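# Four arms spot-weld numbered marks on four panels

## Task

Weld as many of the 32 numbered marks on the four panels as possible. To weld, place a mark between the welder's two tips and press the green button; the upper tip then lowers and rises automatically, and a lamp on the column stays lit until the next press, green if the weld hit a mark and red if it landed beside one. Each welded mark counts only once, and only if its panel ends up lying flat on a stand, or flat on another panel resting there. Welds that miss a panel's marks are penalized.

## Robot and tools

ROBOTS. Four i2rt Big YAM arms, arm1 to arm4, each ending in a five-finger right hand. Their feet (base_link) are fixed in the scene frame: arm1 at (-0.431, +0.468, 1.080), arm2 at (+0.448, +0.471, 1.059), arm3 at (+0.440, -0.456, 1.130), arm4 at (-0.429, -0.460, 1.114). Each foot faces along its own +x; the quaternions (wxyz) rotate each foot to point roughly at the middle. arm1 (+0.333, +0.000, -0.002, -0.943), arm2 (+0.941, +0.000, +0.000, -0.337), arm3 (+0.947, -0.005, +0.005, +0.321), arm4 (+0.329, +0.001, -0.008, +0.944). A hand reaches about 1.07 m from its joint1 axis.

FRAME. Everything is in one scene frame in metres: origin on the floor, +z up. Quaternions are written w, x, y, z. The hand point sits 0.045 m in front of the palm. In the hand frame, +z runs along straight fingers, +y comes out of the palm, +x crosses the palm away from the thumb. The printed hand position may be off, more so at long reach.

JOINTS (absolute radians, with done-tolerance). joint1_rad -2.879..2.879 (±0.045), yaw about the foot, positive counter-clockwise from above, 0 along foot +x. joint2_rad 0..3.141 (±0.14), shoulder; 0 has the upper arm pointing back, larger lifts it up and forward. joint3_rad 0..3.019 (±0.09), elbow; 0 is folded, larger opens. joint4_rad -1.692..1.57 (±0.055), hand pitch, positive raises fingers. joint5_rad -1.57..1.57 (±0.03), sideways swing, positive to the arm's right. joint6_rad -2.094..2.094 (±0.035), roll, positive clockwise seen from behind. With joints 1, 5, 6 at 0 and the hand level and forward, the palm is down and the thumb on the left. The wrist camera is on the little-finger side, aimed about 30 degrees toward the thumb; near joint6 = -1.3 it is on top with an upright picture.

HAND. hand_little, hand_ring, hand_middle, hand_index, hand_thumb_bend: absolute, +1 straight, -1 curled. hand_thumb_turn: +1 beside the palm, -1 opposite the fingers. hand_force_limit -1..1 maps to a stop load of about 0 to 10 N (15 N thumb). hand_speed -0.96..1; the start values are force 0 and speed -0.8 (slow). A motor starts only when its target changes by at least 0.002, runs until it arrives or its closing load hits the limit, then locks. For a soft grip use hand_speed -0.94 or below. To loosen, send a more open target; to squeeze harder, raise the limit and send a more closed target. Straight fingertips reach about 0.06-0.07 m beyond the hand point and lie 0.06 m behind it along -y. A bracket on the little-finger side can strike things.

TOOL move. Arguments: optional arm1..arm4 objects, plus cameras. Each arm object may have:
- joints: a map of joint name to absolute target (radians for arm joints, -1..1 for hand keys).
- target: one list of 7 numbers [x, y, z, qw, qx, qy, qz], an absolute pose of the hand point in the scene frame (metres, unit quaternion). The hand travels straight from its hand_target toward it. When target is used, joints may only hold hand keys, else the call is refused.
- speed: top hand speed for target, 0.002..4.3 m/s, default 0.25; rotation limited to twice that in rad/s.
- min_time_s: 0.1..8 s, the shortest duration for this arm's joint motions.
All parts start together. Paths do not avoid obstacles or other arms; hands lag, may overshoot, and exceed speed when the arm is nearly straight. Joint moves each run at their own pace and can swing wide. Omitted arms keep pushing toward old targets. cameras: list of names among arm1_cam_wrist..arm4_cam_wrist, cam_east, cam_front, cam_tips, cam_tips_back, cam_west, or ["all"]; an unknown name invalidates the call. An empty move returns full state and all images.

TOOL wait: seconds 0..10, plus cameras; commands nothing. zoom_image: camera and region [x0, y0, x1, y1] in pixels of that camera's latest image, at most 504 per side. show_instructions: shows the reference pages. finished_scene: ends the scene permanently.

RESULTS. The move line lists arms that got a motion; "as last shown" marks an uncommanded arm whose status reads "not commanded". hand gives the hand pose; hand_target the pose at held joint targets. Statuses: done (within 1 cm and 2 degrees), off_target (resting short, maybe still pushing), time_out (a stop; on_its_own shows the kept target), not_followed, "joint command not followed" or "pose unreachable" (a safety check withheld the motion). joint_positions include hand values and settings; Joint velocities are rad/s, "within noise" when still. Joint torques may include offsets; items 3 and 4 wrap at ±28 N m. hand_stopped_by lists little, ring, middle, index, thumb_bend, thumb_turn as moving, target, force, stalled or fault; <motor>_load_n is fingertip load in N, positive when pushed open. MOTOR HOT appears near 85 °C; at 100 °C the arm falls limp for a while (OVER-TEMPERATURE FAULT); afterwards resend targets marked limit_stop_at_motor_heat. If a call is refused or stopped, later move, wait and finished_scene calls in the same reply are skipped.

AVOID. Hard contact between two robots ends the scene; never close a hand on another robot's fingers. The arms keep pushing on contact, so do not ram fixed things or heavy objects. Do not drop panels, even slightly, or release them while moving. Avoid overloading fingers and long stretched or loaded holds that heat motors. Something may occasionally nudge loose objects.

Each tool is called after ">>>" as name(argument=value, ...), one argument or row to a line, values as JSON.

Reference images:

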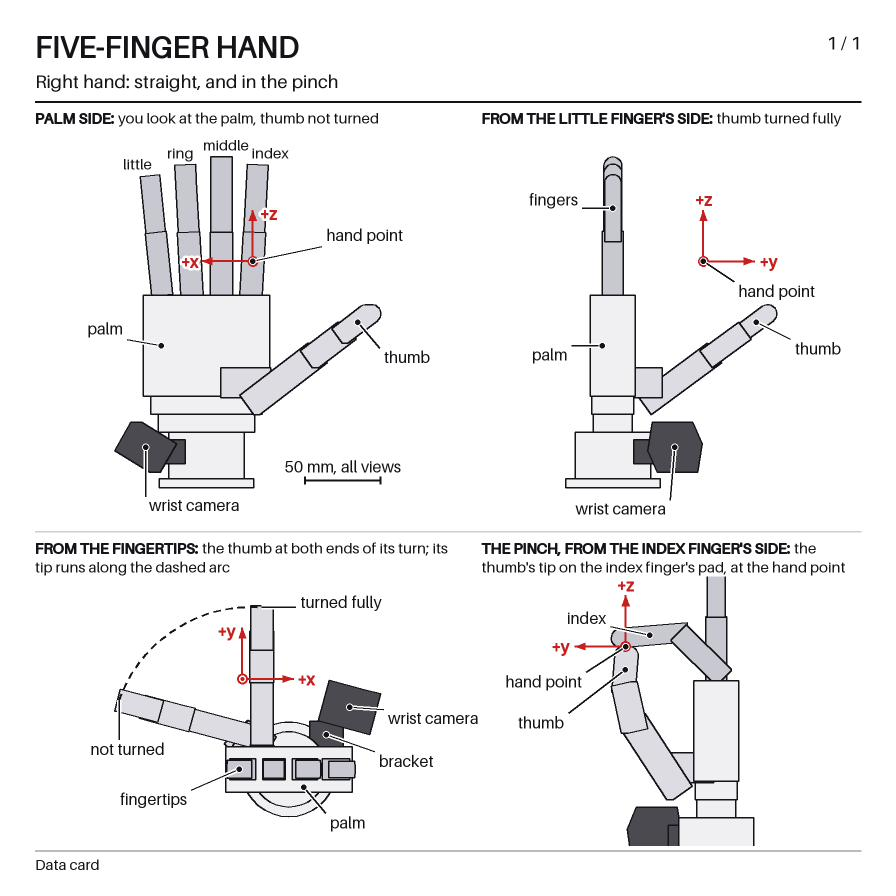

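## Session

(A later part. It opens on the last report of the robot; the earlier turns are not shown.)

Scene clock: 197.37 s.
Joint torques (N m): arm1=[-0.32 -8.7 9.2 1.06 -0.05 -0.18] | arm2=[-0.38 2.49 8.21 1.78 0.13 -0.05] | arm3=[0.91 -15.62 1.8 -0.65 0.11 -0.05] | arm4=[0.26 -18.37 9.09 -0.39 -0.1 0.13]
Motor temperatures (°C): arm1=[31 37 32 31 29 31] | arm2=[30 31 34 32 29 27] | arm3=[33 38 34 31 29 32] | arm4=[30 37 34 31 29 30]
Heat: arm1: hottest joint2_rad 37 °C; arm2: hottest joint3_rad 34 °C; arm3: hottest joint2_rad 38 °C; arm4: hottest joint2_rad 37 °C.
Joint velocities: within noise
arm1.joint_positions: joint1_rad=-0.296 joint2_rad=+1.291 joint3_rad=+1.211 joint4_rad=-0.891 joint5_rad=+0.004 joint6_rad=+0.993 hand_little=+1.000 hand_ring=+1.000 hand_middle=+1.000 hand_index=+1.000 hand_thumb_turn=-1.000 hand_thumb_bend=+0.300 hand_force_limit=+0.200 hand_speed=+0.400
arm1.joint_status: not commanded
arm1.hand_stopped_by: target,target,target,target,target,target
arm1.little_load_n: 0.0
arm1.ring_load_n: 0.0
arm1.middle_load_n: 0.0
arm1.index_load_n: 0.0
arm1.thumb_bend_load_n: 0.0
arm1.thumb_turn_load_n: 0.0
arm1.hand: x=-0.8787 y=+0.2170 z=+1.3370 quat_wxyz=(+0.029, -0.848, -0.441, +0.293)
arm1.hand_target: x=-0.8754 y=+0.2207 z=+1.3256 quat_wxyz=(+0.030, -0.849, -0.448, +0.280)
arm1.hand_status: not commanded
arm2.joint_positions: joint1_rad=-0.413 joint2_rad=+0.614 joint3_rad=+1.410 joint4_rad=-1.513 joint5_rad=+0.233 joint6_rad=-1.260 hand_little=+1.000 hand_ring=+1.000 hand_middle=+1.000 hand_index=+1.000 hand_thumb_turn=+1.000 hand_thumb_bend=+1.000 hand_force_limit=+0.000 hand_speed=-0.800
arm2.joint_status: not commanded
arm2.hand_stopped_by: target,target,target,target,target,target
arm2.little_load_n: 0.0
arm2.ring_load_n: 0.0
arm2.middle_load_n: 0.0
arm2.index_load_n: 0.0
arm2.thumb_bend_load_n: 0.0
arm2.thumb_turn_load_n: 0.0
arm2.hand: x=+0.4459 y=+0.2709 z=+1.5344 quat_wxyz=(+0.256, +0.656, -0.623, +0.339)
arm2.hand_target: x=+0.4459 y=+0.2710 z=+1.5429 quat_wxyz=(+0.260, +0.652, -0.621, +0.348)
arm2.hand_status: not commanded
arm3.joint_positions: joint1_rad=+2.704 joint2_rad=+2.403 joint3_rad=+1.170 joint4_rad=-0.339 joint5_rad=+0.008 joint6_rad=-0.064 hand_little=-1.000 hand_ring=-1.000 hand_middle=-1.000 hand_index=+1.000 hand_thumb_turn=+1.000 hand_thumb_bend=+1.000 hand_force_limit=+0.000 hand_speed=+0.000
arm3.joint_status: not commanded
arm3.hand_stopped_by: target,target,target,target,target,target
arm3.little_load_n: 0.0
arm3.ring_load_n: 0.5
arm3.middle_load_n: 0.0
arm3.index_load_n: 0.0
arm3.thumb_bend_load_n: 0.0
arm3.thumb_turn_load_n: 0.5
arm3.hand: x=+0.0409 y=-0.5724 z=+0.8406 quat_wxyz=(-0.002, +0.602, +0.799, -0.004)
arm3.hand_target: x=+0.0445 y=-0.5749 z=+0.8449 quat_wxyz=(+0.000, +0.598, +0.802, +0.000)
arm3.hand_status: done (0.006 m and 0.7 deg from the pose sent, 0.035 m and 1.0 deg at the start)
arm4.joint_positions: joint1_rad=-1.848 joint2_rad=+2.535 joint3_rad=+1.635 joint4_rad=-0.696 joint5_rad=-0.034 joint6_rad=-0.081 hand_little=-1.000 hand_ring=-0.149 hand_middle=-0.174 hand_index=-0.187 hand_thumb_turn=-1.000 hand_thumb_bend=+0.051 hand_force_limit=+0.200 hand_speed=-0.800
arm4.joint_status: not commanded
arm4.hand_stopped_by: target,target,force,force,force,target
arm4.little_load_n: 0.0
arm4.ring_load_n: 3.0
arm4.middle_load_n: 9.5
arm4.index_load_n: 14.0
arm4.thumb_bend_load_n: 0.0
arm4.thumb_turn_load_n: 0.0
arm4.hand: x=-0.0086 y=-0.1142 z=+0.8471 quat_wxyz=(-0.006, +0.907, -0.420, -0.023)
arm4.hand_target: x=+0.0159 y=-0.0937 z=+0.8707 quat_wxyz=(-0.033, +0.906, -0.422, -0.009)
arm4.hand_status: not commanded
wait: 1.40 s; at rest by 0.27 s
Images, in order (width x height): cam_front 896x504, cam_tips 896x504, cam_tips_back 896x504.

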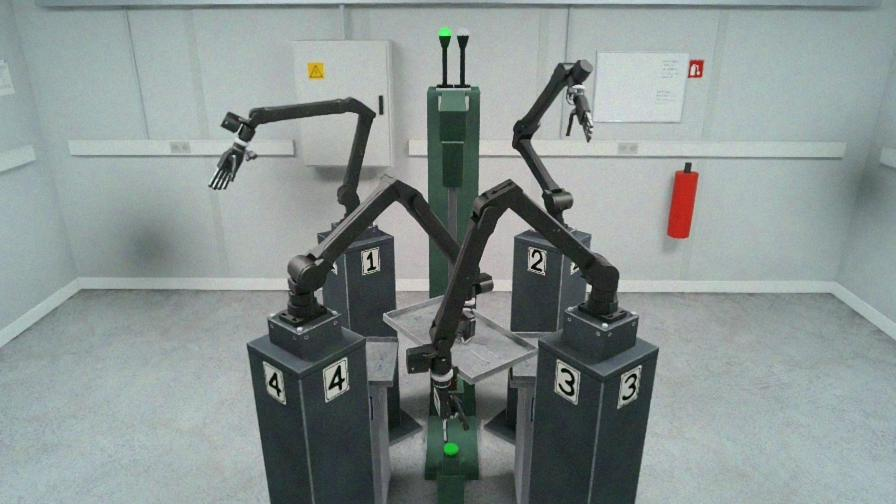

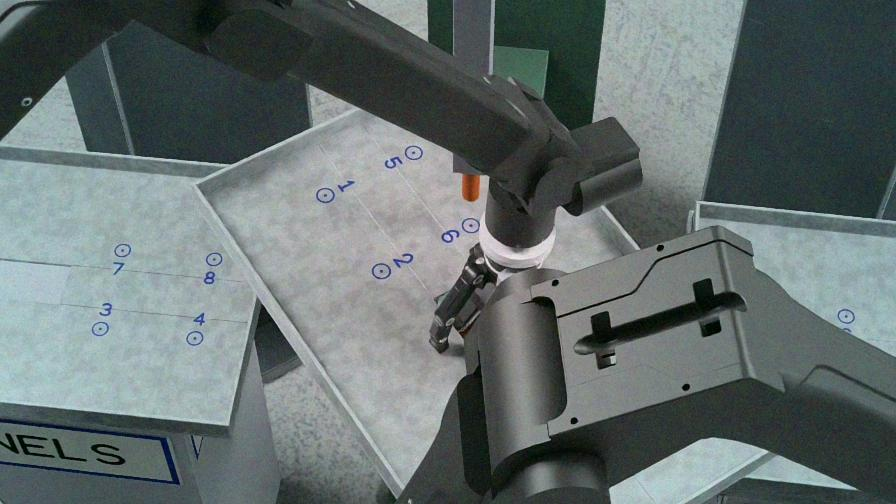

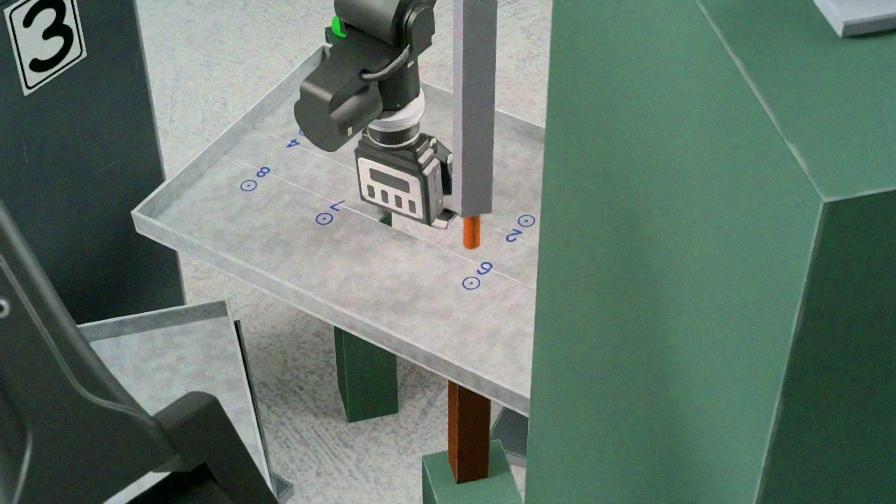

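>>> move(
  arm4={"target": [0.021, -0.081, 0.885, -0.0258, 0.6428, -0.7660, -0.0214], "speed": 0.28},
  cameras=["cam_tips"],
)

>>> move(
  arm4={"target": [0.026, -0.042, 0.8698, -0.0258, 0.6428, -0.7660, -0.0214], "speed": 0.1},
  cameras=["cam_tips", "cam_tips_back"],
)

Scene clock: 200.30 s.
Joint torques (N m): arm1=[-0.38 -8.76 9.21 1.07 -0.06 -0.18] | arm2=[-0.15 2.26 8.14 1.76 0.12 -0.05] | arm3=[-0.21 -15.09 1.99 -0.47 0.13 -0.03] | arm4=[-1.14 -20.31 5.49 0.06 -0.03 0.19]
Motor temperatures (°C): arm1=[31 37 32 31 29 31] | arm2=[30 31 34 32 29 27] | arm3=[33 38 34 31 29 32] | arm4=[30 37 34 31 29 30]
Heat: arm1: hottest joint2_rad 37 °C; arm2: hottest joint3_rad 34 °C; arm3: hottest joint2_rad 38 °C; arm4: hottest joint2_rad 37 °C.
move: arm4 off_target
Joint velocities: within noise
arm1, arm2, arm3: as last shown
arm3.ring_load_n: 0.0
arm3.thumb_turn_load_n: 0.0
arm4.joint_positions: joint1_rad=-1.885 joint2_rad=+2.498 joint3_rad=+1.537 joint4_rad=-0.654 joint5_rad=-0.039 joint6_rad=+0.733 hand_little=-1.000 hand_ring=-0.149 hand_middle=-0.174 hand_index=-0.187 hand_thumb_turn=-1.000 hand_thumb_bend=+0.051 hand_force_limit=+0.200 hand_speed=-0.800
arm4.joint_status: not commanded
arm4.hand_stopped_by: target,target,force,force,force,target
arm4.little_load_n: 0.0
arm4.ring_load_n: 3.5
arm4.middle_load_n: 9.0
arm4.index_load_n: 13.0
arm4.thumb_bend_load_n: 0.0
arm4.thumb_turn_load_n: 0.0
arm4.hand: x=-0.0105 y=-0.0938 z=+0.8477 quat_wxyz=(+0.013, +0.653, -0.757, -0.027)
arm4.hand_target: x=+0.0200 y=-0.0816 z=+0.8846 quat_wxyz=(-0.026, +0.643, -0.765, -0.022)
arm4.hand_status: off_target (0.050 m and 4.7 deg from the pose sent, 0.059 m and 50.4 deg at the start)
Images, in order (width x height): cam_tips 896x504.

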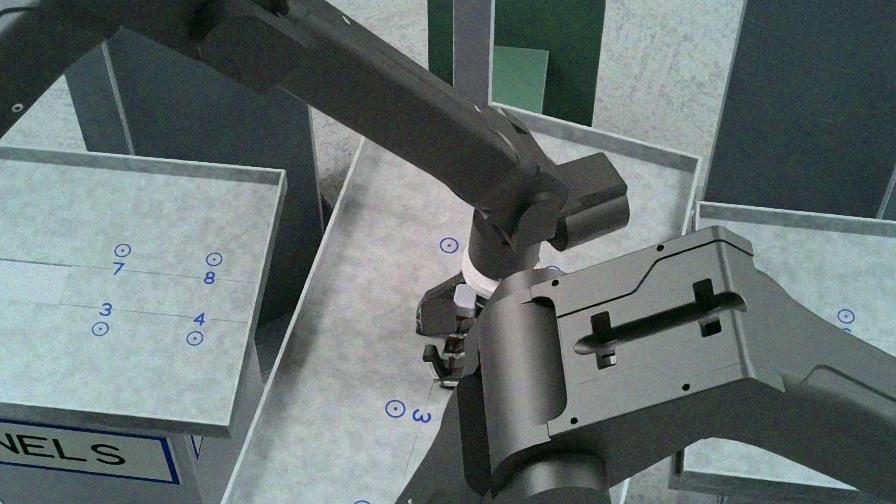

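Scene clock: 201.43 s.
Joint torques (N m): arm1=[-0.21 -8.59 9.22 1.06 -0.06 -0.18] | arm2=[-0.26 2.02 8.12 1.84 0.12 -0.05] | arm3=[1.26 -15.74 1.8 -0.59 0.12 -0.03] | arm4=[0.79 -17.9 9.28 -0.43 -0.15 0.15]
Motor temperatures (°C): arm1=[31 37 32 31 29 31] | arm2=[30 31 34 32 29 27] | arm3=[33 38 34 31 29 32] | arm4=[30 37 34 31 29 30]
Heat: arm1: hottest joint2_rad 37 °C; arm2: hottest joint3_rad 34 °C; arm3: hottest joint2_rad 38 °C; arm4: hottest joint2_rad 37 °C.
move: arm4 off_target
Joint velocities: within noise
arm1, arm2, arm3: as last shown
arm1.index_load_n: 0.5
arm2.index_load_n: 0.5
arm4.joint_positions: joint1_rad=-1.858 joint2_rad=+2.528 joint3_rad=+1.614 joint4_rad=-0.678 joint5_rad=-0.035 joint6_rad=+0.786 hand_little=-1.000 hand_ring=-0.149 hand_middle=-0.174 hand_index=-0.187 hand_thumb_turn=-1.000 hand_thumb_bend=+0.051 hand_force_limit=+0.200 hand_speed=-0.800
arm4.joint_status: not commanded
arm4.hand_stopped_by: target,target,force,force,force,target
arm4.little_load_n: 0.0
arm4.ring_load_n: 3.5
arm4.middle_load_n: 9.5
arm4.index_load_n: 13.5
arm4.thumb_bend_load_n: 0.0
arm4.thumb_turn_load_n: 0.0
arm4.hand: x=+0.0029 y=-0.0655 z=+0.8472 quat_wxyz=(+0.003, +0.643, -0.765, -0.024)
arm4.hand_target: x=+0.0250 y=-0.0427 z=+0.8708 quat_wxyz=(-0.026, +0.642, -0.766, -0.022)
arm4.hand_status: off_target (0.040 m and 3.3 deg from the pose sent, 0.067 m and 4.7 deg at the start)
Images, in order (width x height): cam_tips 896x504, cam_tips_back 896x504.

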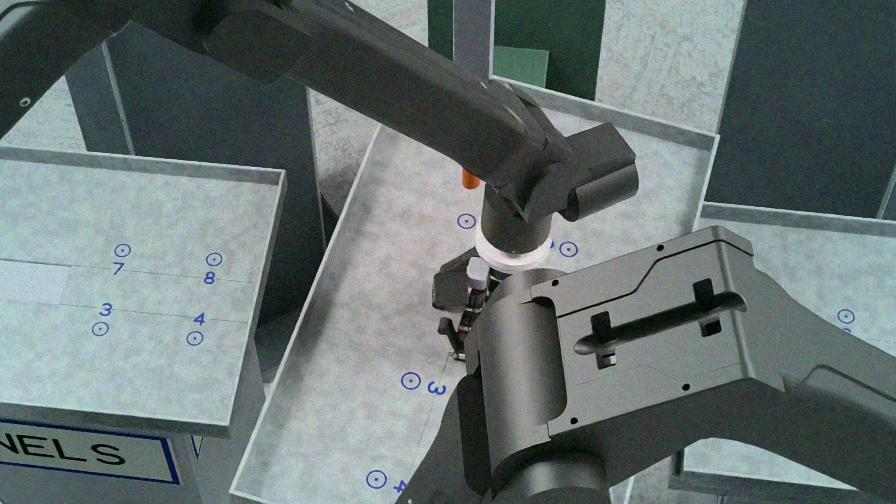

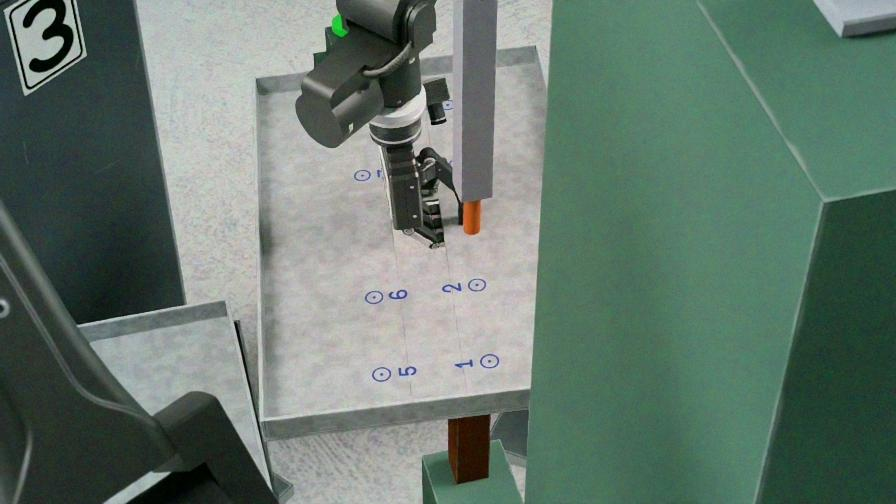

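>>> move(
  arm4={"target": [0.025, -0.0878, 0.885, -0.0258, 0.6428, -0.7660, -0.0214], "speed": 0.15},
)

>>> move(
  arm4={"target": [0.030, -0.0488, 0.8698, -0.0258, 0.6428, -0.7660, -0.0214], "speed": 0.1},
  cameras=["cam_tips", "cam_tips_back"],
)

>>> zoom_image(
  camera="cam_tips",
  region=[400, 150, 540, 290],
)

>>> zoom_image(
  camera="cam_tips_back",
  region=[380, 180, 560, 360],
)

Scene clock: 202.77 s.
Joint torques (N m): arm1=[-0.32 -8.64 9.2 1.06 -0.05 -0.19] | arm2=[-0.15 2.08 8.06 1.68 0.13 -0.06] | arm3=[0.44 -15.21 1.89 -0.7 0.09 -0.04] | arm4=[-0.38 -20.25 5.6 0.05 -0.15 -0.13]
Motor temperatures (°C): arm1=[31 37 32 31 29 31] | arm2=[30 31 34 32 29 27] | arm3=[33 38 34 31 29 32] | arm4=[30 37 34 30 29 30]
Heat: arm1: hottest joint2_rad 37 °C; arm2: hottest joint3_rad 34 °C; arm3: hottest joint2_rad 38 °C; arm4: hottest joint2_rad 37 °C.
move: arm4 off_target
Joint velocities: within noise
arm1, arm2, arm3: as last shown
arm1.index_load_n: 0.0
arm1.thumb_bend_load_n: 0.5
arm2.index_load_n: 0.0
arm2.thumb_turn_load_n: 0.5
arm4.joint_positions: joint1_rad=-1.906 joint2_rad=+2.497 joint3_rad=+1.534 joint4_rad=-0.654 joint5_rad=-0.035 joint6_rad=+0.751 hand_little=-1.000 hand_ring=-0.149 hand_middle=-0.174 hand_index=-0.187 hand_thumb_turn=-1.000 hand_thumb_bend=+0.051 hand_force_limit=+0.200 hand_speed=-0.800
arm4.joint_status: not commanded
arm4.hand_stopped_by: target,target,force,force,force,target
arm4.little_load_n: 0.0
arm4.ring_load_n: 3.5
arm4.middle_load_n: 9.5
arm4.index_load_n: 13.5
arm4.thumb_bend_load_n: 0.0
arm4.thumb_turn_load_n: 0.0
arm4.hand: x=-0.0030 y=-0.1028 z=+0.8471 quat_wxyz=(+0.014, +0.638, -0.769, -0.026)
arm4.hand_target: x=+0.0239 y=-0.0884 z=+0.8844 quat_wxyz=(-0.025, +0.642, -0.766, -0.021)
arm4.hand_status: off_target (0.050 m and 4.7 deg from the pose sent, 0.049 m and 3.3 deg at the start)
pictures: none

Scene clock: 203.87 s.
Joint torques (N m): arm1=[-0.26 -8.64 9.21 1.09 -0.06 -0.18] | arm2=[-0.44 1.9 8.17 1.76 0.13 -0.07] | arm3=[0.44 -15.15 1.72 -0.53 0.14 -0.02] | arm4=[0.38 -17.9 9.18 -0.49 -0.16 0.15]
Motor temperatures (°C): arm1=[31 37 32 31 29 31] | arm2=[30 31 34 32 29 27] | arm3=[33 38 34 31 29 32] | arm4=[30 37 34 30 29 30]
Heat: arm1: hottest joint2_rad 37 °C; arm2: hottest joint3_rad 34 °C; arm3: hottest joint2_rad 38 °C; arm4: hottest joint2_rad 37 °C.
move: arm4 off_target
Joint velocities: within noise
arm1, arm2, arm3: as last shown
arm1.thumb_bend_load_n: 0.0
arm2.thumb_turn_load_n: 0.0
arm3.thumb_bend_load_n: -0.5
arm4.joint_positions: joint1_rad=-1.867 joint2_rad=+2.528 joint3_rad=+1.612 joint4_rad=-0.678 joint5_rad=-0.035 joint6_rad=+0.773 hand_little=-1.000 hand_ring=-0.149 hand_middle=-0.174 hand_index=-0.187 hand_thumb_turn=-1.000 hand_thumb_bend=+0.051 hand_force_limit=+0.200 hand_speed=-0.800
arm4.joint_status: not commanded
arm4.hand_stopped_by: target,target,force,force,force,target
arm4.little_load_n: 0.0
arm4.ring_load_n: 3.5
arm4.middle_load_n: 9.5
arm4.index_load_n: 13.0
arm4.thumb_bend_load_n: 0.0
arm4.thumb_turn_load_n: 0.0
arm4.hand: x=+0.0054 y=-0.0708 z=+0.8469 quat_wxyz=(+0.003, +0.645, -0.764, -0.024)
arm4.hand_target: x=+0.0291 y=-0.0495 z=+0.8708 quat_wxyz=(-0.026, +0.642, -0.766, -0.022)
arm4.hand_status: off_target (0.040 m and 3.3 deg from the pose sent, 0.067 m and 4.7 deg at the start)
Images, in order (width x height): cam_tips 896x504, cam_tips_back 896x504.

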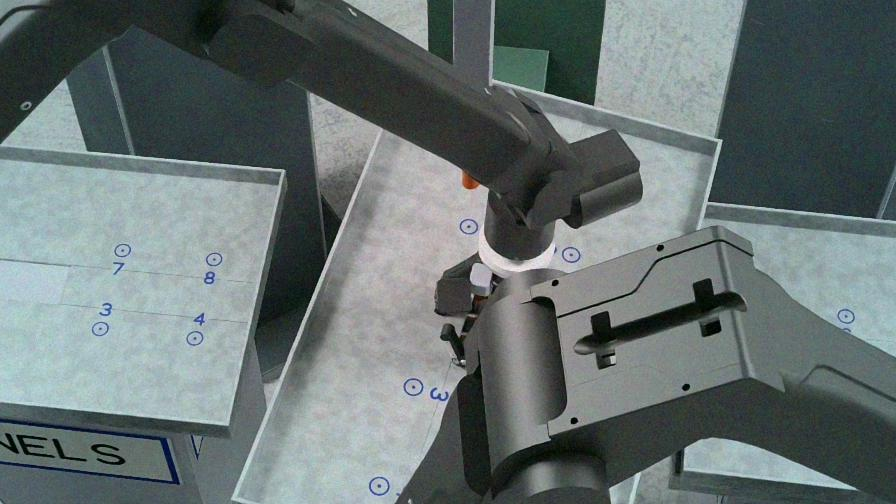

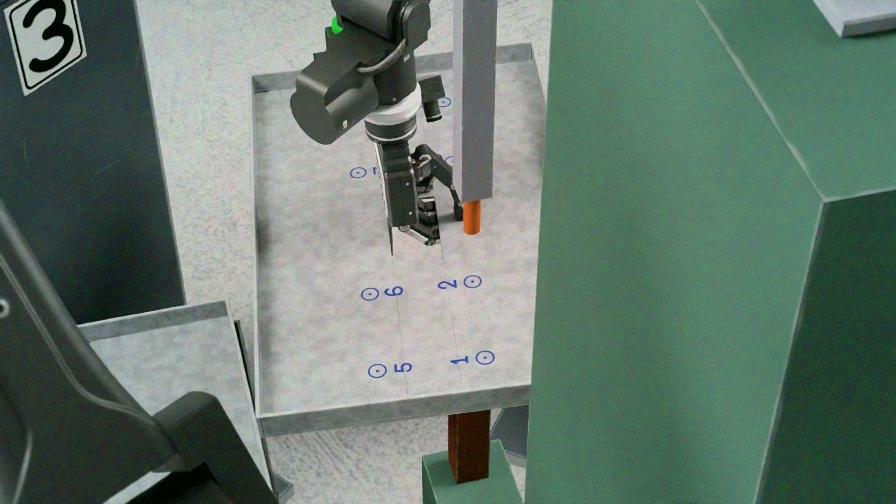

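Scaled by 3.600.

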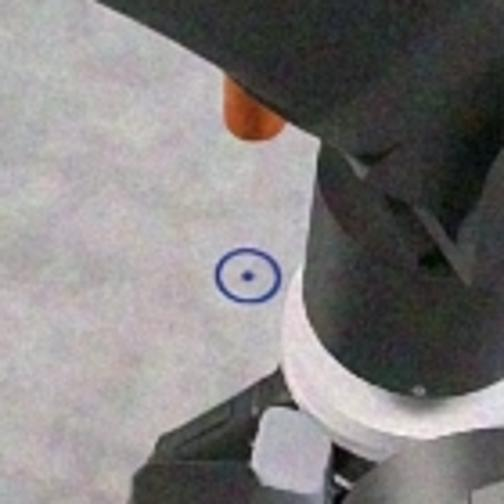

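Scaled by 2.800.

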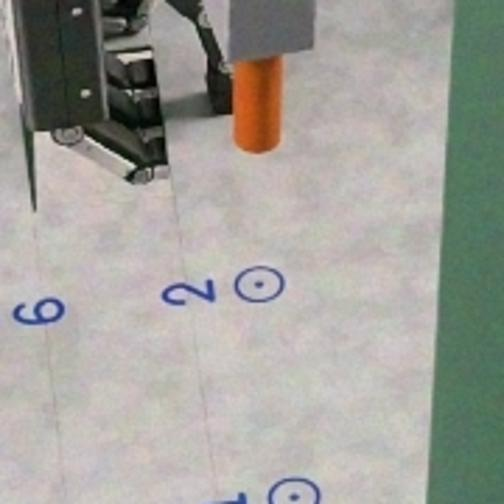

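>>> move(
  arm3={"target": [0.0446, -0.575, 0.803, 0, 0.598, 0.8018, 0], "speed": 0.1},
)

>>> move(
  arm3={"target": [0.0446, -0.575, 0.845, 0, 0.598, 0.8018, 0], "speed": 0.1},
)

>>> wait(
  seconds=1.4,
  cameras=["cam_front", "cam_tips_back"],
)

Scene clock: 205.00 s.
Joint torques (N m): arm1=[-0.26 -8.76 9.21 1.06 -0.06 -0.18] | arm2=[-0.44 2.32 8.13 1.77 0.14 -0.06] | arm3=[0.67 -13.86 3.41 0.36 0.12 -0.03] | arm4=[0.5 -17.96 9.2 -0.4 -0.17 0.15]
Motor temperatures (°C): arm1=[31 36 32 31 29 31] | arm2=[30 31 34 32 29 27] | arm3=[33 38 34 31 29 32] | arm4=[30 37 34 30 29 30]
Heat: arm1: hottest joint2_rad 36 °C; arm2: hottest joint3_rad 34 °C; arm3: hottest joint2_rad 38 °C; arm4: hottest joint2_rad 37 °C.
move: arm3 off_target
Joint velocities: within noise
arm1, arm2, arm4: as last shown
arm3.joint_positions: joint1_rad=+2.705 joint2_rad=+2.479 joint3_rad=+1.195 joint4_rad=-0.311 joint5_rad=+0.008 joint6_rad=-0.064 hand_little=-1.000 hand_ring=-1.000 hand_middle=-1.000 hand_index=+1.000 hand_thumb_turn=+1.000 hand_thumb_bend=+1.000 hand_force_limit=+0.000 hand_speed=+0.000
arm3.joint_status: not commanded
arm3.hand_stopped_by: target,target,target,target,target,target
arm3.little_load_n: 0.0
arm3.ring_load_n: 0.0
arm3.middle_load_n: 0.0
arm3.index_load_n: -3.0
arm3.thumb_bend_load_n: 0.0
arm3.thumb_turn_load_n: 0.0
arm3.hand: x=+0.0505 y=-0.5707 z=+0.8107 quat_wxyz=(+0.006, +0.601, +0.799, +0.005)
arm3.hand_target: x=+0.0447 y=-0.5749 z=+0.8032 quat_wxyz=(+0.000, +0.598, +0.802, +0.000)
arm3.hand_status: off_target (0.011 m and 1.0 deg from the pose sent, 0.038 m and 0.7 deg at the start)
arm4.index_load_n: 13.5
arm4.hand: x=+0.0053 y=-0.0709 z=+0.8469 quat_wxyz=(+0.003, +0.645, -0.764, -0.024)
pictures: none

Scene clock: 206.10 s.
Joint torques (N m): arm1=[-0.26 -8.53 9.2 1.06 -0.06 -0.18] | arm2=[-0.38 2.37 8.12 1.74 0.13 -0.06] | arm3=[0.26 -15.5 1.89 -0.55 0.14 -0.02] | arm4=[0.44 -18.02 8.88 -0.16 -0.9 0.13]
Motor temperatures (°C): arm1=[31 36 32 31 29 31] | arm2=[30 31 34 32 29 27] | arm3=[33 38 34 31 29 32] | arm4=[30 37 34 30 29 30]
Heat: arm1: hottest joint2_rad 36 °C; arm2: hottest joint3_rad 34 °C; arm3: hottest joint2_rad 38 °C; arm4: hottest joint2_rad 37 °C.
move: arm3 done
Joint velocities: within noise
arm1, arm2, arm4: as last shown
arm3.joint_positions: joint1_rad=+2.705 joint2_rad=+2.403 joint3_rad=+1.170 joint4_rad=-0.339 joint5_rad=+0.008 joint6_rad=-0.064 hand_little=-1.000 hand_ring=-1.000 hand_middle=-1.000 hand_index=+1.000 hand_thumb_turn=+1.000 hand_thumb_bend=+1.000 hand_force_limit=+0.000 hand_speed=+0.000
arm3.joint_status: not commanded
arm3.hand_stopped_by: target,target,target,target,target,target
arm3.little_load_n: 0.0
arm3.ring_load_n: 0.0
arm3.middle_load_n: 0.0
arm3.index_load_n: 0.0
arm3.thumb_bend_load_n: 0.0
arm3.thumb_turn_load_n: 0.0
arm3.hand: x=+0.0410 y=-0.5725 z=+0.8407 quat_wxyz=(-0.002, +0.601, +0.799, -0.004)
arm3.hand_target: x=+0.0445 y=-0.5749 z=+0.8450 quat_wxyz=(+0.000, +0.598, +0.802, +0.000)
arm3.hand_status: done (0.006 m and 0.7 deg from the pose sent, 0.035 m and 1.0 deg at the start)
arm4.joint_positions: joint1_rad=-1.867 joint2_rad=+2.527 joint3_rad=+1.616 joint4_rad=-0.685 joint5_rad=-0.017 joint6_rad=+0.775 hand_little=-1.000 hand_ring=-0.149 hand_middle=-0.173 hand_index=-0.187 hand_thumb_turn=-1.000 hand_thumb_bend=+0.051 hand_force_limit=+0.200 hand_speed=-0.800
arm4.little_load_n: -4.0
arm4.ring_load_n: 4.0
arm4.middle_load_n: 15.0
arm4.index_load_n: 16.0
arm4.hand: x=+0.0075 y=-0.0732 z=+0.8468 quat_wxyz=(+0.006, +0.644, -0.765, -0.015)
arm4.hand_target: x=+0.0290 y=-0.0494 z=+0.8708 quat_wxyz=(-0.026, +0.643, -0.766, -0.022)
pictures: none

Scene clock: 207.50 s.
Joint torques (N m): arm1=[-0.32 -8.64 9.18 1.06 -0.05 -0.19] | arm2=[-0.44 2.2 8.18 1.8 0.12 -0.06] | arm3=[0.44 -14.92 1.83 -0.51 0.1 -0.01] | arm4=[0.5 -18.2 8.79 -0.28 -0.14 0.09]
Motor temperatures (°C): arm1=[31 36 32 31 29 31] | arm2=[30 31 34 32 29 27] | arm3=[33 39 34 31 29 32] | arm4=[30 37 34 30 29 30]
Heat: arm1: hottest joint2_rad 36 °C; arm2: hottest joint3_rad 34 °C; arm3: hottest joint2_rad 39 °C; arm4: hottest joint2_rad 37 °C.
Joint velocities: within noise
arm1.joint_positions: joint1_rad=-0.296 joint2_rad=+1.291 joint3_rad=+1.211 joint4_rad=-0.891 joint5_rad=+0.004 joint6_rad=+0.993 hand_little=+1.000 hand_ring=+1.000 hand_middle=+1.000 hand_index=+1.000 hand_thumb_turn=-1.000 hand_thumb_bend=+0.300 hand_force_limit=+0.200 hand_speed=+0.400
arm1.joint_status: not commanded
arm1.hand_stopped_by: target,target,target,target,target,target
arm1.little_load_n: 0.0
arm1.ring_load_n: 0.0
arm1.middle_load_n: 0.0
arm1.index_load_n: 0.0
arm1.thumb_bend_load_n: 0.0
arm1.thumb_turn_load_n: 0.0
arm1.hand: x=-0.8787 y=+0.2170 z=+1.3370 quat_wxyz=(+0.029, -0.848, -0.441, +0.293)
arm1.hand_target: x=-0.8754 y=+0.2207 z=+1.3256 quat_wxyz=(+0.030, -0.849, -0.448, +0.280)
arm1.hand_status: not commanded
arm2.joint_positions: joint1_rad=-0.413 joint2_rad=+0.614 joint3_rad=+1.410 joint4_rad=-1.513 joint5_rad=+0.233 joint6_rad=-1.260 hand_little=+1.000 hand_ring=+1.000 hand_middle=+1.000 hand_index=+1.000 hand_thumb_turn=+1.000 hand_thumb_bend=+1.000 hand_force_limit=+0.000 hand_speed=-0.800
arm2.joint_status: not commanded
arm2.hand_stopped_by: target,target,target,target,target,target
arm2.little_load_n: 0.0
arm2.ring_load_n: 0.0
arm2.middle_load_n: 0.0
arm2.index_load_n: 0.0
arm2.thumb_bend_load_n: -0.5
arm2.thumb_turn_load_n: 0.0
arm2.hand: x=+0.4459 y=+0.2709 z=+1.5344 quat_wxyz=(+0.256, +0.656, -0.623, +0.339)
arm2.hand_target: x=+0.4459 y=+0.2710 z=+1.5429 quat_wxyz=(+0.260, +0.652, -0.621, +0.348)
arm2.hand_status: not commanded
arm3.joint_positions: joint1_rad=+2.705 joint2_rad=+2.403 joint3_rad=+1.170 joint4_rad=-0.339 joint5_rad=+0.008 joint6_rad=-0.064 hand_little=-1.000 hand_ring=-1.000 hand_middle=-1.000 hand_index=+1.000 hand_thumb_turn=+1.000 hand_thumb_bend=+1.000 hand_force_limit=+0.000 hand_speed=+0.000
arm3.joint_status: not commanded
arm3.hand_stopped_by: target,target,target,target,target,target
arm3.little_load_n: 0.0
arm3.ring_load_n: 0.0
arm3.middle_load_n: 0.0
arm3.index_load_n: 0.0
arm3.thumb_bend_load_n: 0.0
arm3.thumb_turn_load_n: 0.0
arm3.hand: x=+0.0410 y=-0.5725 z=+0.8407 quat_wxyz=(-0.002, +0.601, +0.799, -0.004)
arm3.hand_target: x=+0.0445 y=-0.5749 z=+0.8450 quat_wxyz=(+0.000, +0.598, +0.802, +0.000)
arm3.hand_status: done (0.006 m and 0.7 deg from the pose sent, 0.035 m and 1.0 deg at the start)
arm4.joint_positions: joint1_rad=-1.867 joint2_rad=+2.531 joint3_rad=+1.617 joint4_rad=-0.685 joint5_rad=-0.036 joint6_rad=+0.779 hand_little=-1.000 hand_ring=-0.149 hand_middle=-0.174 hand_index=-0.187 hand_thumb_turn=-1.000 hand_thumb_bend=+0.051 hand_force_limit=+0.200 hand_speed=-0.800
arm4.joint_status: not commanded
arm4.hand_stopped_by: target,target,force,force,force,target
arm4.little_load_n: 0.0
arm4.ring_load_n: 4.5
arm4.middle_load_n: 10.0
arm4.index_load_n: 13.0
arm4.thumb_bend_load_n: 0.0
arm4.thumb_turn_load_n: 0.0
arm4.hand: x=+0.0052 y=-0.0705 z=+0.8464 quat_wxyz=(+0.006, +0.642, -0.766, -0.025)
arm4.hand_target: x=+0.0290 y=-0.0494 z=+0.8707 quat_wxyz=(-0.026, +0.643, -0.766, -0.022)
arm4.hand_status: not commanded
wait: 1.40 s; at rest by 0.27 s
Images, in order (width x height): cam_front 896x504, cam_tips_back 896x504.

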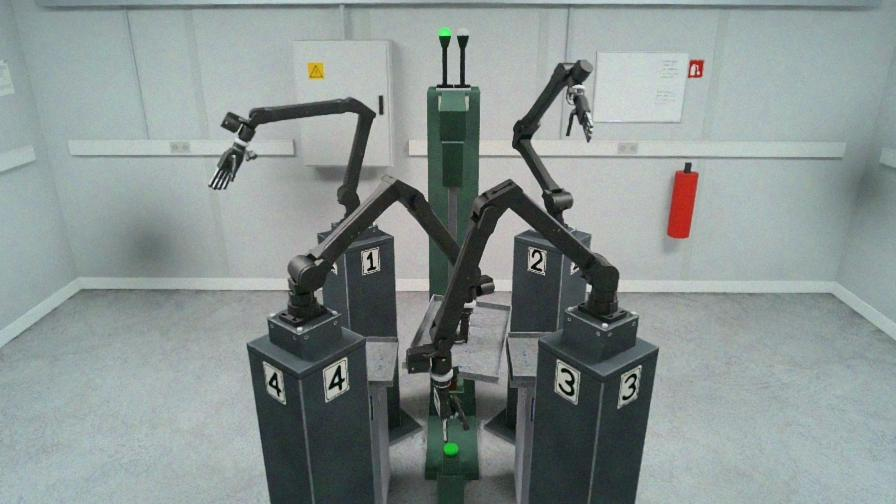

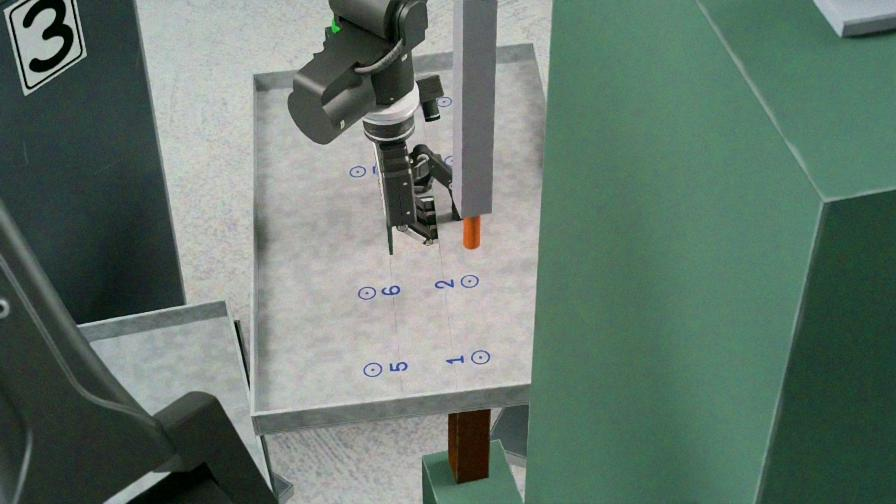

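>>> move(
  arm4={"target": [-0.0767, -0.1356, 0.89, -0.0170, 0.4226, -0.9063, -0.0285], "speed": 0.22, "joints": {"hand_speed": -0.8, "hand_force_limit": 0.1, "hand_thumb_bend": -0.5}},
  cameras=["cam_front", "cam_tips"],
)

>>> move(
  arm4={"target": [-0.0799, -0.1108, 0.8698, -0.0170, 0.4226, -0.9063, -0.0285], "speed": 0.1},
  cameras=["cam_tips", "cam_tips_back"],
)

Scene clock: 211.37 s.
Joint torques (N m): arm1=[-0.32 -8.64 9.22 1.06 -0.06 -0.19] | arm2=[-0.38 2.08 8.21 1.83 0.13 -0.04] | arm3=[0.03 -15.56 2.04 -0.83 0.19 -0.02] | arm4=[-1.03 -15.79 3.3 0.1 -0.19 0.14]
Motor temperatures (°C): arm1=[31 36 32 31 29 31] | arm2=[30 31 34 32 29 27] | arm3=[33 39 34 31 29 32] | arm4=[30 38 34 30 29 30]
Heat: arm1: hottest joint2_rad 36 °C; arm2: hottest joint3_rad 34 °C; arm3: hottest joint2_rad 39 °C; arm4: hottest joint2_rad 38 °C.
move: arm4 off_target
Joint velocities: within noise
arm1, arm2, arm3: as last shown
arm2.thumb_bend_load_n: 0.0
arm4.joint_positions: joint1_rad=-1.877 joint2_rad=+2.285 joint3_rad=+1.031 joint4_rad=-0.357 joint5_rad=-0.038 joint6_rad=+1.269 hand_little=-1.000 hand_ring=-0.149 hand_middle=-0.174 hand_index=-0.187 hand_thumb_turn=-1.000 hand_thumb_bend=-0.001 hand_force_limit=+0.100 hand_speed=-0.800
arm4.joint_status: hand_thumb_bend off_target (ended at -0.001, target -0.500); the others done
arm4.hand_stopped_by: target,target,force,force,force,target
arm4.little_load_n: -0.5
arm4.ring_load_n: 2.5
arm4.middle_load_n: 10.0
arm4.index_load_n: 14.5
arm4.thumb_bend_load_n: 7.5
arm4.thumb_turn_load_n: 0.0
arm4.hand: x=-0.1041 y=-0.1482 z=+0.8638 quat_wxyz=(+0.018, +0.432, -0.901, -0.023)
arm4.hand_target: x=-0.0772 y=-0.1360 z=+0.8896 quat_wxyz=(-0.017, +0.422, -0.906, -0.029)
arm4.hand_status: off_target (0.040 m and 4.2 deg from the pose sent, 0.113 m and 30.1 deg at the start)
Images, in order (width x height): cam_front 896x504, cam_tips 896x504.

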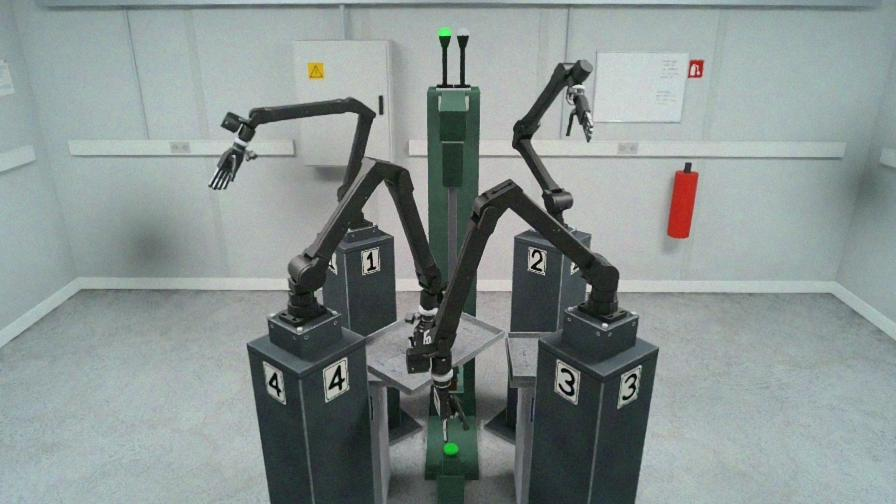

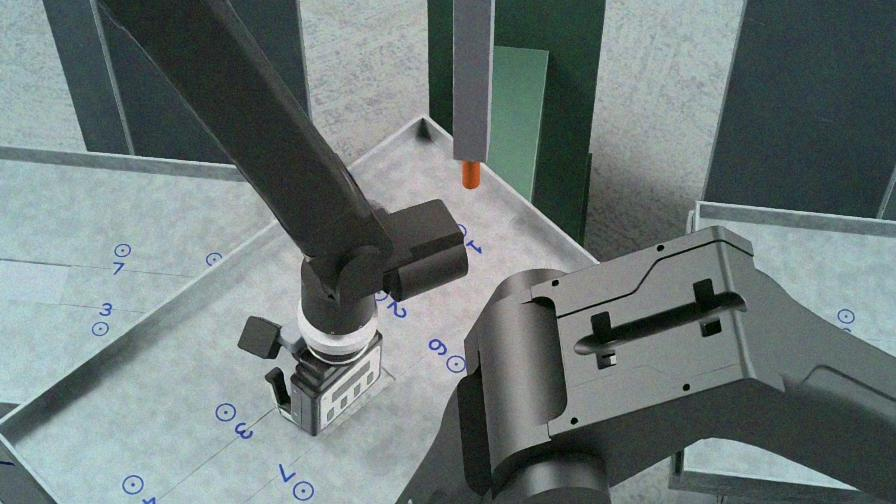

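Scene clock: 212.70 s.
Joint torques (N m): arm1=[-0.26 -8.7 9.18 1.03 -0.05 -0.19] | arm2=[-0.44 2.2 8.14 1.74 0.11 -0.06] | arm3=[0.44 -16.79 1.89 -0.59 0.1 -0.04] | arm4=[0.62 -13.63 4.92 0.09 -0.29 0.14]
Motor temperatures (°C): arm1=[31 36 32 31 29 31] | arm2=[30 31 34 32 29 27] | arm3=[33 39 34 31 29 32] | arm4=[30 38 34 30 29 30]
Heat: arm1: hottest joint2_rad 36 °C; arm2: hottest joint3_rad 34 °C; arm3: hottest joint2_rad 39 °C; arm4: hottest joint2_rad 38 °C.
move: arm4 off_target
Joint velocities: within noise
arm1, arm2, arm3: as last shown
arm2.ring_load_n: 0.5
arm4.joint_positions: joint1_rad=-1.847 joint2_rad=+2.313 joint3_rad=+1.064 joint4_rad=-0.343 joint5_rad=-0.035 joint6_rad=+1.319 hand_little=-1.000 hand_ring=-0.149 hand_middle=-0.174 hand_index=-0.187 hand_thumb_turn=-1.000 hand_thumb_bend=-0.001 hand_force_limit=+0.100 hand_speed=-0.800
arm4.joint_status: not commanded
arm4.hand_stopped_by: target,target,force,force,force,target
arm4.little_load_n: 0.0
arm4.ring_load_n: 2.5
arm4.middle_load_n: 10.0
arm4.index_load_n: 14.5
arm4.thumb_bend_load_n: 7.5
arm4.thumb_turn_load_n: 0.0
arm4.hand: x=-0.0990 y=-0.1294 z=+0.8561 quat_wxyz=(+0.008, +0.424, -0.905, -0.022)
arm4.hand_target: x=-0.0805 y=-0.1112 z=+0.8703 quat_wxyz=(-0.017, +0.422, -0.906, -0.029)
arm4.hand_status: off_target (0.030 m and 3.0 deg from the pose sent, 0.045 m and 4.2 deg at the start)
Images, in order (width x height): cam_tips 896x504, cam_tips_back 896x504.

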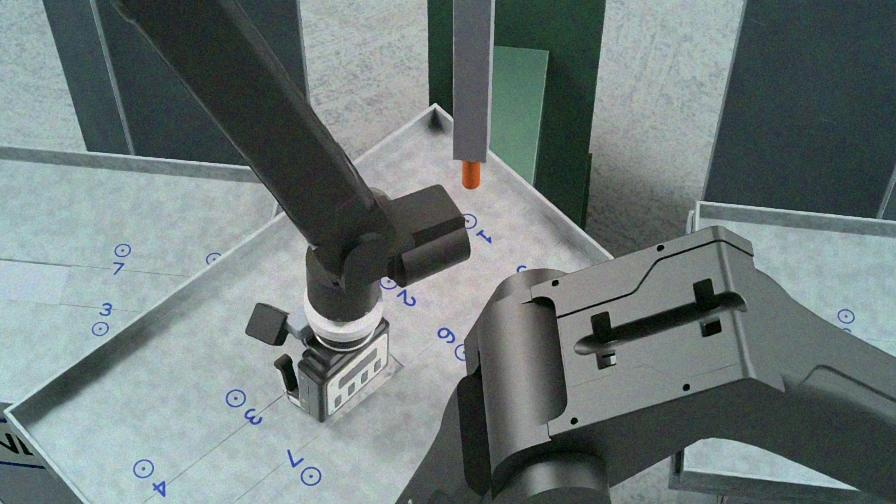

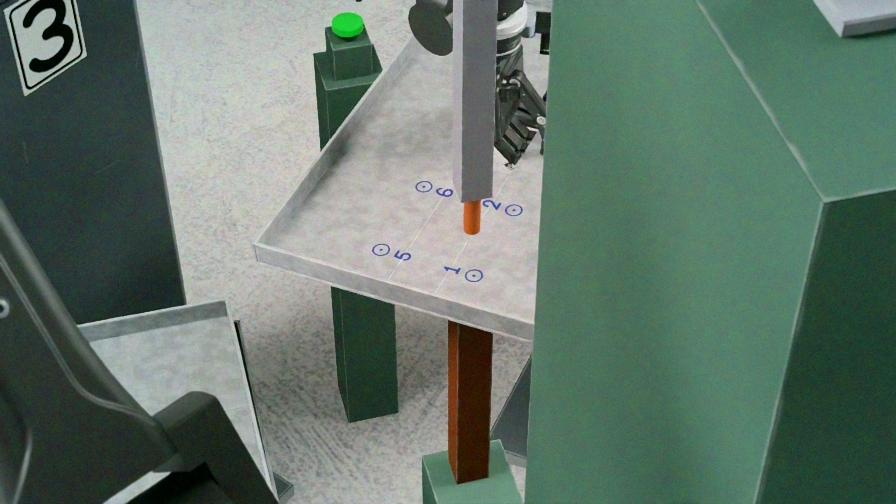

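>>> move(
  arm4={"target": [-0.0767, -0.1306, 0.875, -0.0170, 0.4226, -0.9063, -0.0285], "speed": 0.12},
)

>>> move(
  arm4={"target": [-0.0799, -0.1112, 0.8595, -0.0170, 0.4226, -0.9063, -0.0285], "speed": 0.1},
  cameras=["cam_tips", "cam_tips_back"],
)

>>> zoom_image(
  camera="cam_tips",
  region=[400, 150, 540, 290],
)

>>> zoom_image(
  camera="cam_tips_back",
  region=[380, 180, 560, 360],
)

Scene clock: 213.93 s.
Joint torques (N m): arm1=[-0.21 -8.7 9.21 1.06 -0.06 -0.18] | arm2=[-0.38 2.26 8.1 1.73 0.14 -0.05] | arm3=[0.56 -16.15 1.96 -0.69 0.14 -0.03] | arm4=[-0.97 -14.97 2.89 0.14 -0.3 -0.11]
Motor temperatures (°C): arm1=[31 36 32 31 29 31] | arm2=[30 31 34 32 29 27] | arm3=[33 39 34 31 29 32] | arm4=[30 38 34 30 29 30]
Heat: arm1: hottest joint2_rad 36 °C; arm2: hottest joint3_rad 34 °C; arm3: hottest joint2_rad 39 °C; arm4: hottest joint2_rad 38 °C.
move: arm4 off_target
Joint velocities: within noise
arm1, arm2, arm3: as last shown
arm2.ring_load_n: 0.0
arm3.thumb_bend_load_n: -0.5
arm4.joint_positions: joint1_rad=-1.869 joint2_rad=+2.313 joint3_rad=+1.056 joint4_rad=-0.337 joint5_rad=-0.034 joint6_rad=+1.305 hand_little=-1.000 hand_ring=-0.149 hand_middle=-0.174 hand_index=-0.187 hand_thumb_turn=-1.000 hand_thumb_bend=-0.001 hand_force_limit=+0.100 hand_speed=-0.800
arm4.joint_status: not commanded
arm4.hand_stopped_by: target,target,force,force,force,target
arm4.little_load_n: 0.0
arm4.ring_load_n: 3.0
arm4.middle_load_n: 9.5
arm4.index_load_n: 14.5
arm4.thumb_bend_load_n: 7.5
arm4.thumb_turn_load_n: 0.0
arm4.hand: x=-0.0952 y=-0.1391 z=+0.8551 quat_wxyz=(+0.009, +0.420, -0.907, -0.022)
arm4.hand_target: x=-0.0770 y=-0.1308 z=+0.8746 quat_wxyz=(-0.017, +0.423, -0.906, -0.028)
arm4.hand_status: off_target (0.028 m and 3.1 deg from the pose sent, 0.029 m and 3.0 deg at the start)
pictures: none

Scene clock: 214.90 s.
Joint torques (N m): arm1=[-0.32 -8.64 9.18 1.06 -0.06 -0.19] | arm2=[-0.44 2.08 8.17 1.83 0.13 -0.06] | arm3=[0.56 -15.79 1.83 -0.84 0.13 -0.04] | arm4=[0.79 -13.63 4.94 0.09 -0.25 0.13]
Motor temperatures (°C): arm1=[31 36 32 31 29 31] | arm2=[30 31 34 32 29 27] | arm3=[33 39 34 31 29 32] | arm4=[30 38 34 30 29 30]
Heat: arm1: hottest joint2_rad 36 °C; arm2: hottest joint3_rad 34 °C; arm3: hottest joint2_rad 39 °C; arm4: hottest joint2_rad 38 °C.
move: arm4 off_target
Joint velocities: within noise
arm1, arm2, arm3: as last shown
arm2.ring_load_n: 0.5
arm3.thumb_bend_load_n: 0.0
arm4.joint_positions: joint1_rad=-1.851 joint2_rad=+2.337 joint3_rad=+1.070 joint4_rad=-0.324 joint5_rad=-0.035 joint6_rad=+1.319 hand_little=-1.000 hand_ring=-0.149 hand_middle=-0.174 hand_index=-0.187 hand_thumb_turn=-1.000 hand_thumb_bend=-0.001 hand_force_limit=+0.100 hand_speed=-0.800
arm4.joint_status: not commanded
arm4.hand_stopped_by: target,target,force,force,force,target
arm4.little_load_n: 0.0
arm4.ring_load_n: 4.5
arm4.middle_load_n: 10.5
arm4.index_load_n: 13.5
arm4.thumb_bend_load_n: 8.0
arm4.thumb_turn_load_n: 0.0
arm4.hand: x=-0.0984 y=-0.1313 z=+0.8465 quat_wxyz=(+0.008, +0.422, -0.906, -0.023)
arm4.hand_target: x=-0.0803 y=-0.1115 z=+0.8602 quat_wxyz=(-0.017, +0.422, -0.906, -0.029)
arm4.hand_status: off_target (0.030 m and 3.0 deg from the pose sent, 0.032 m and 3.1 deg at the start)
Images, in order (width x height): cam_tips 896x504, cam_tips_back 896x504.

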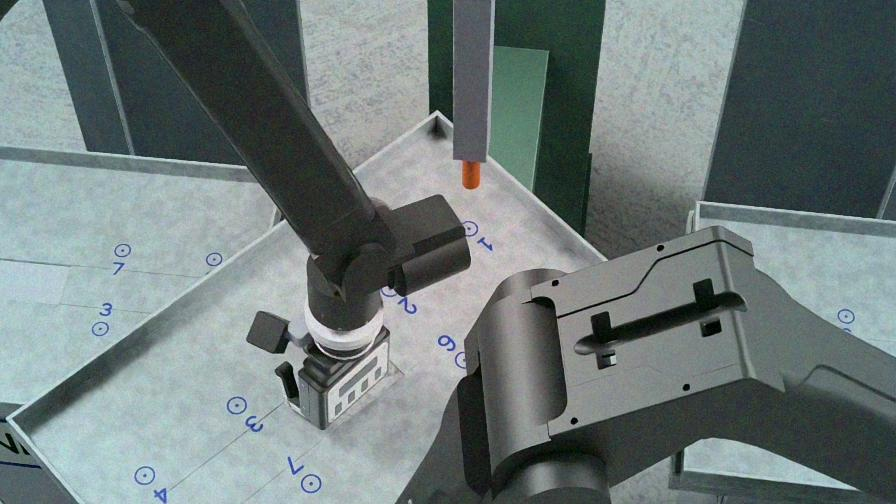

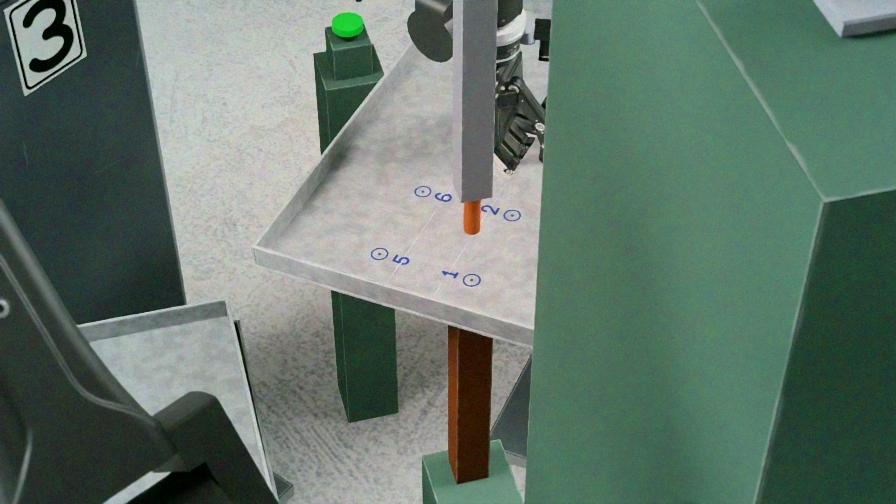

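Scaled by 3.600.

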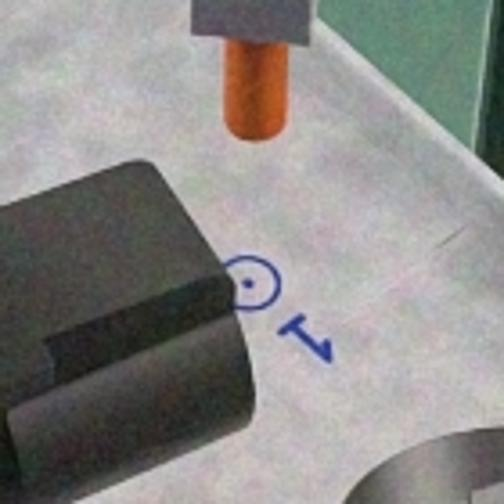

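Scaled by 2.800.

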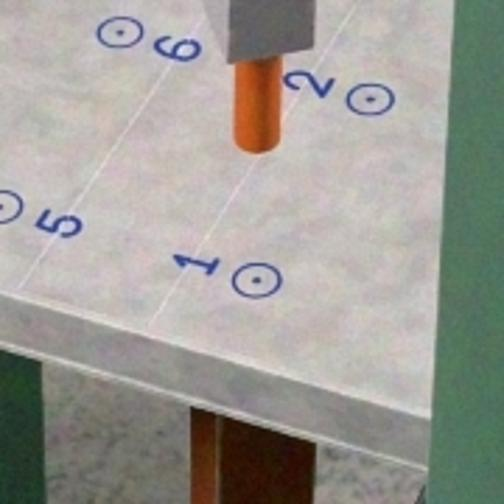

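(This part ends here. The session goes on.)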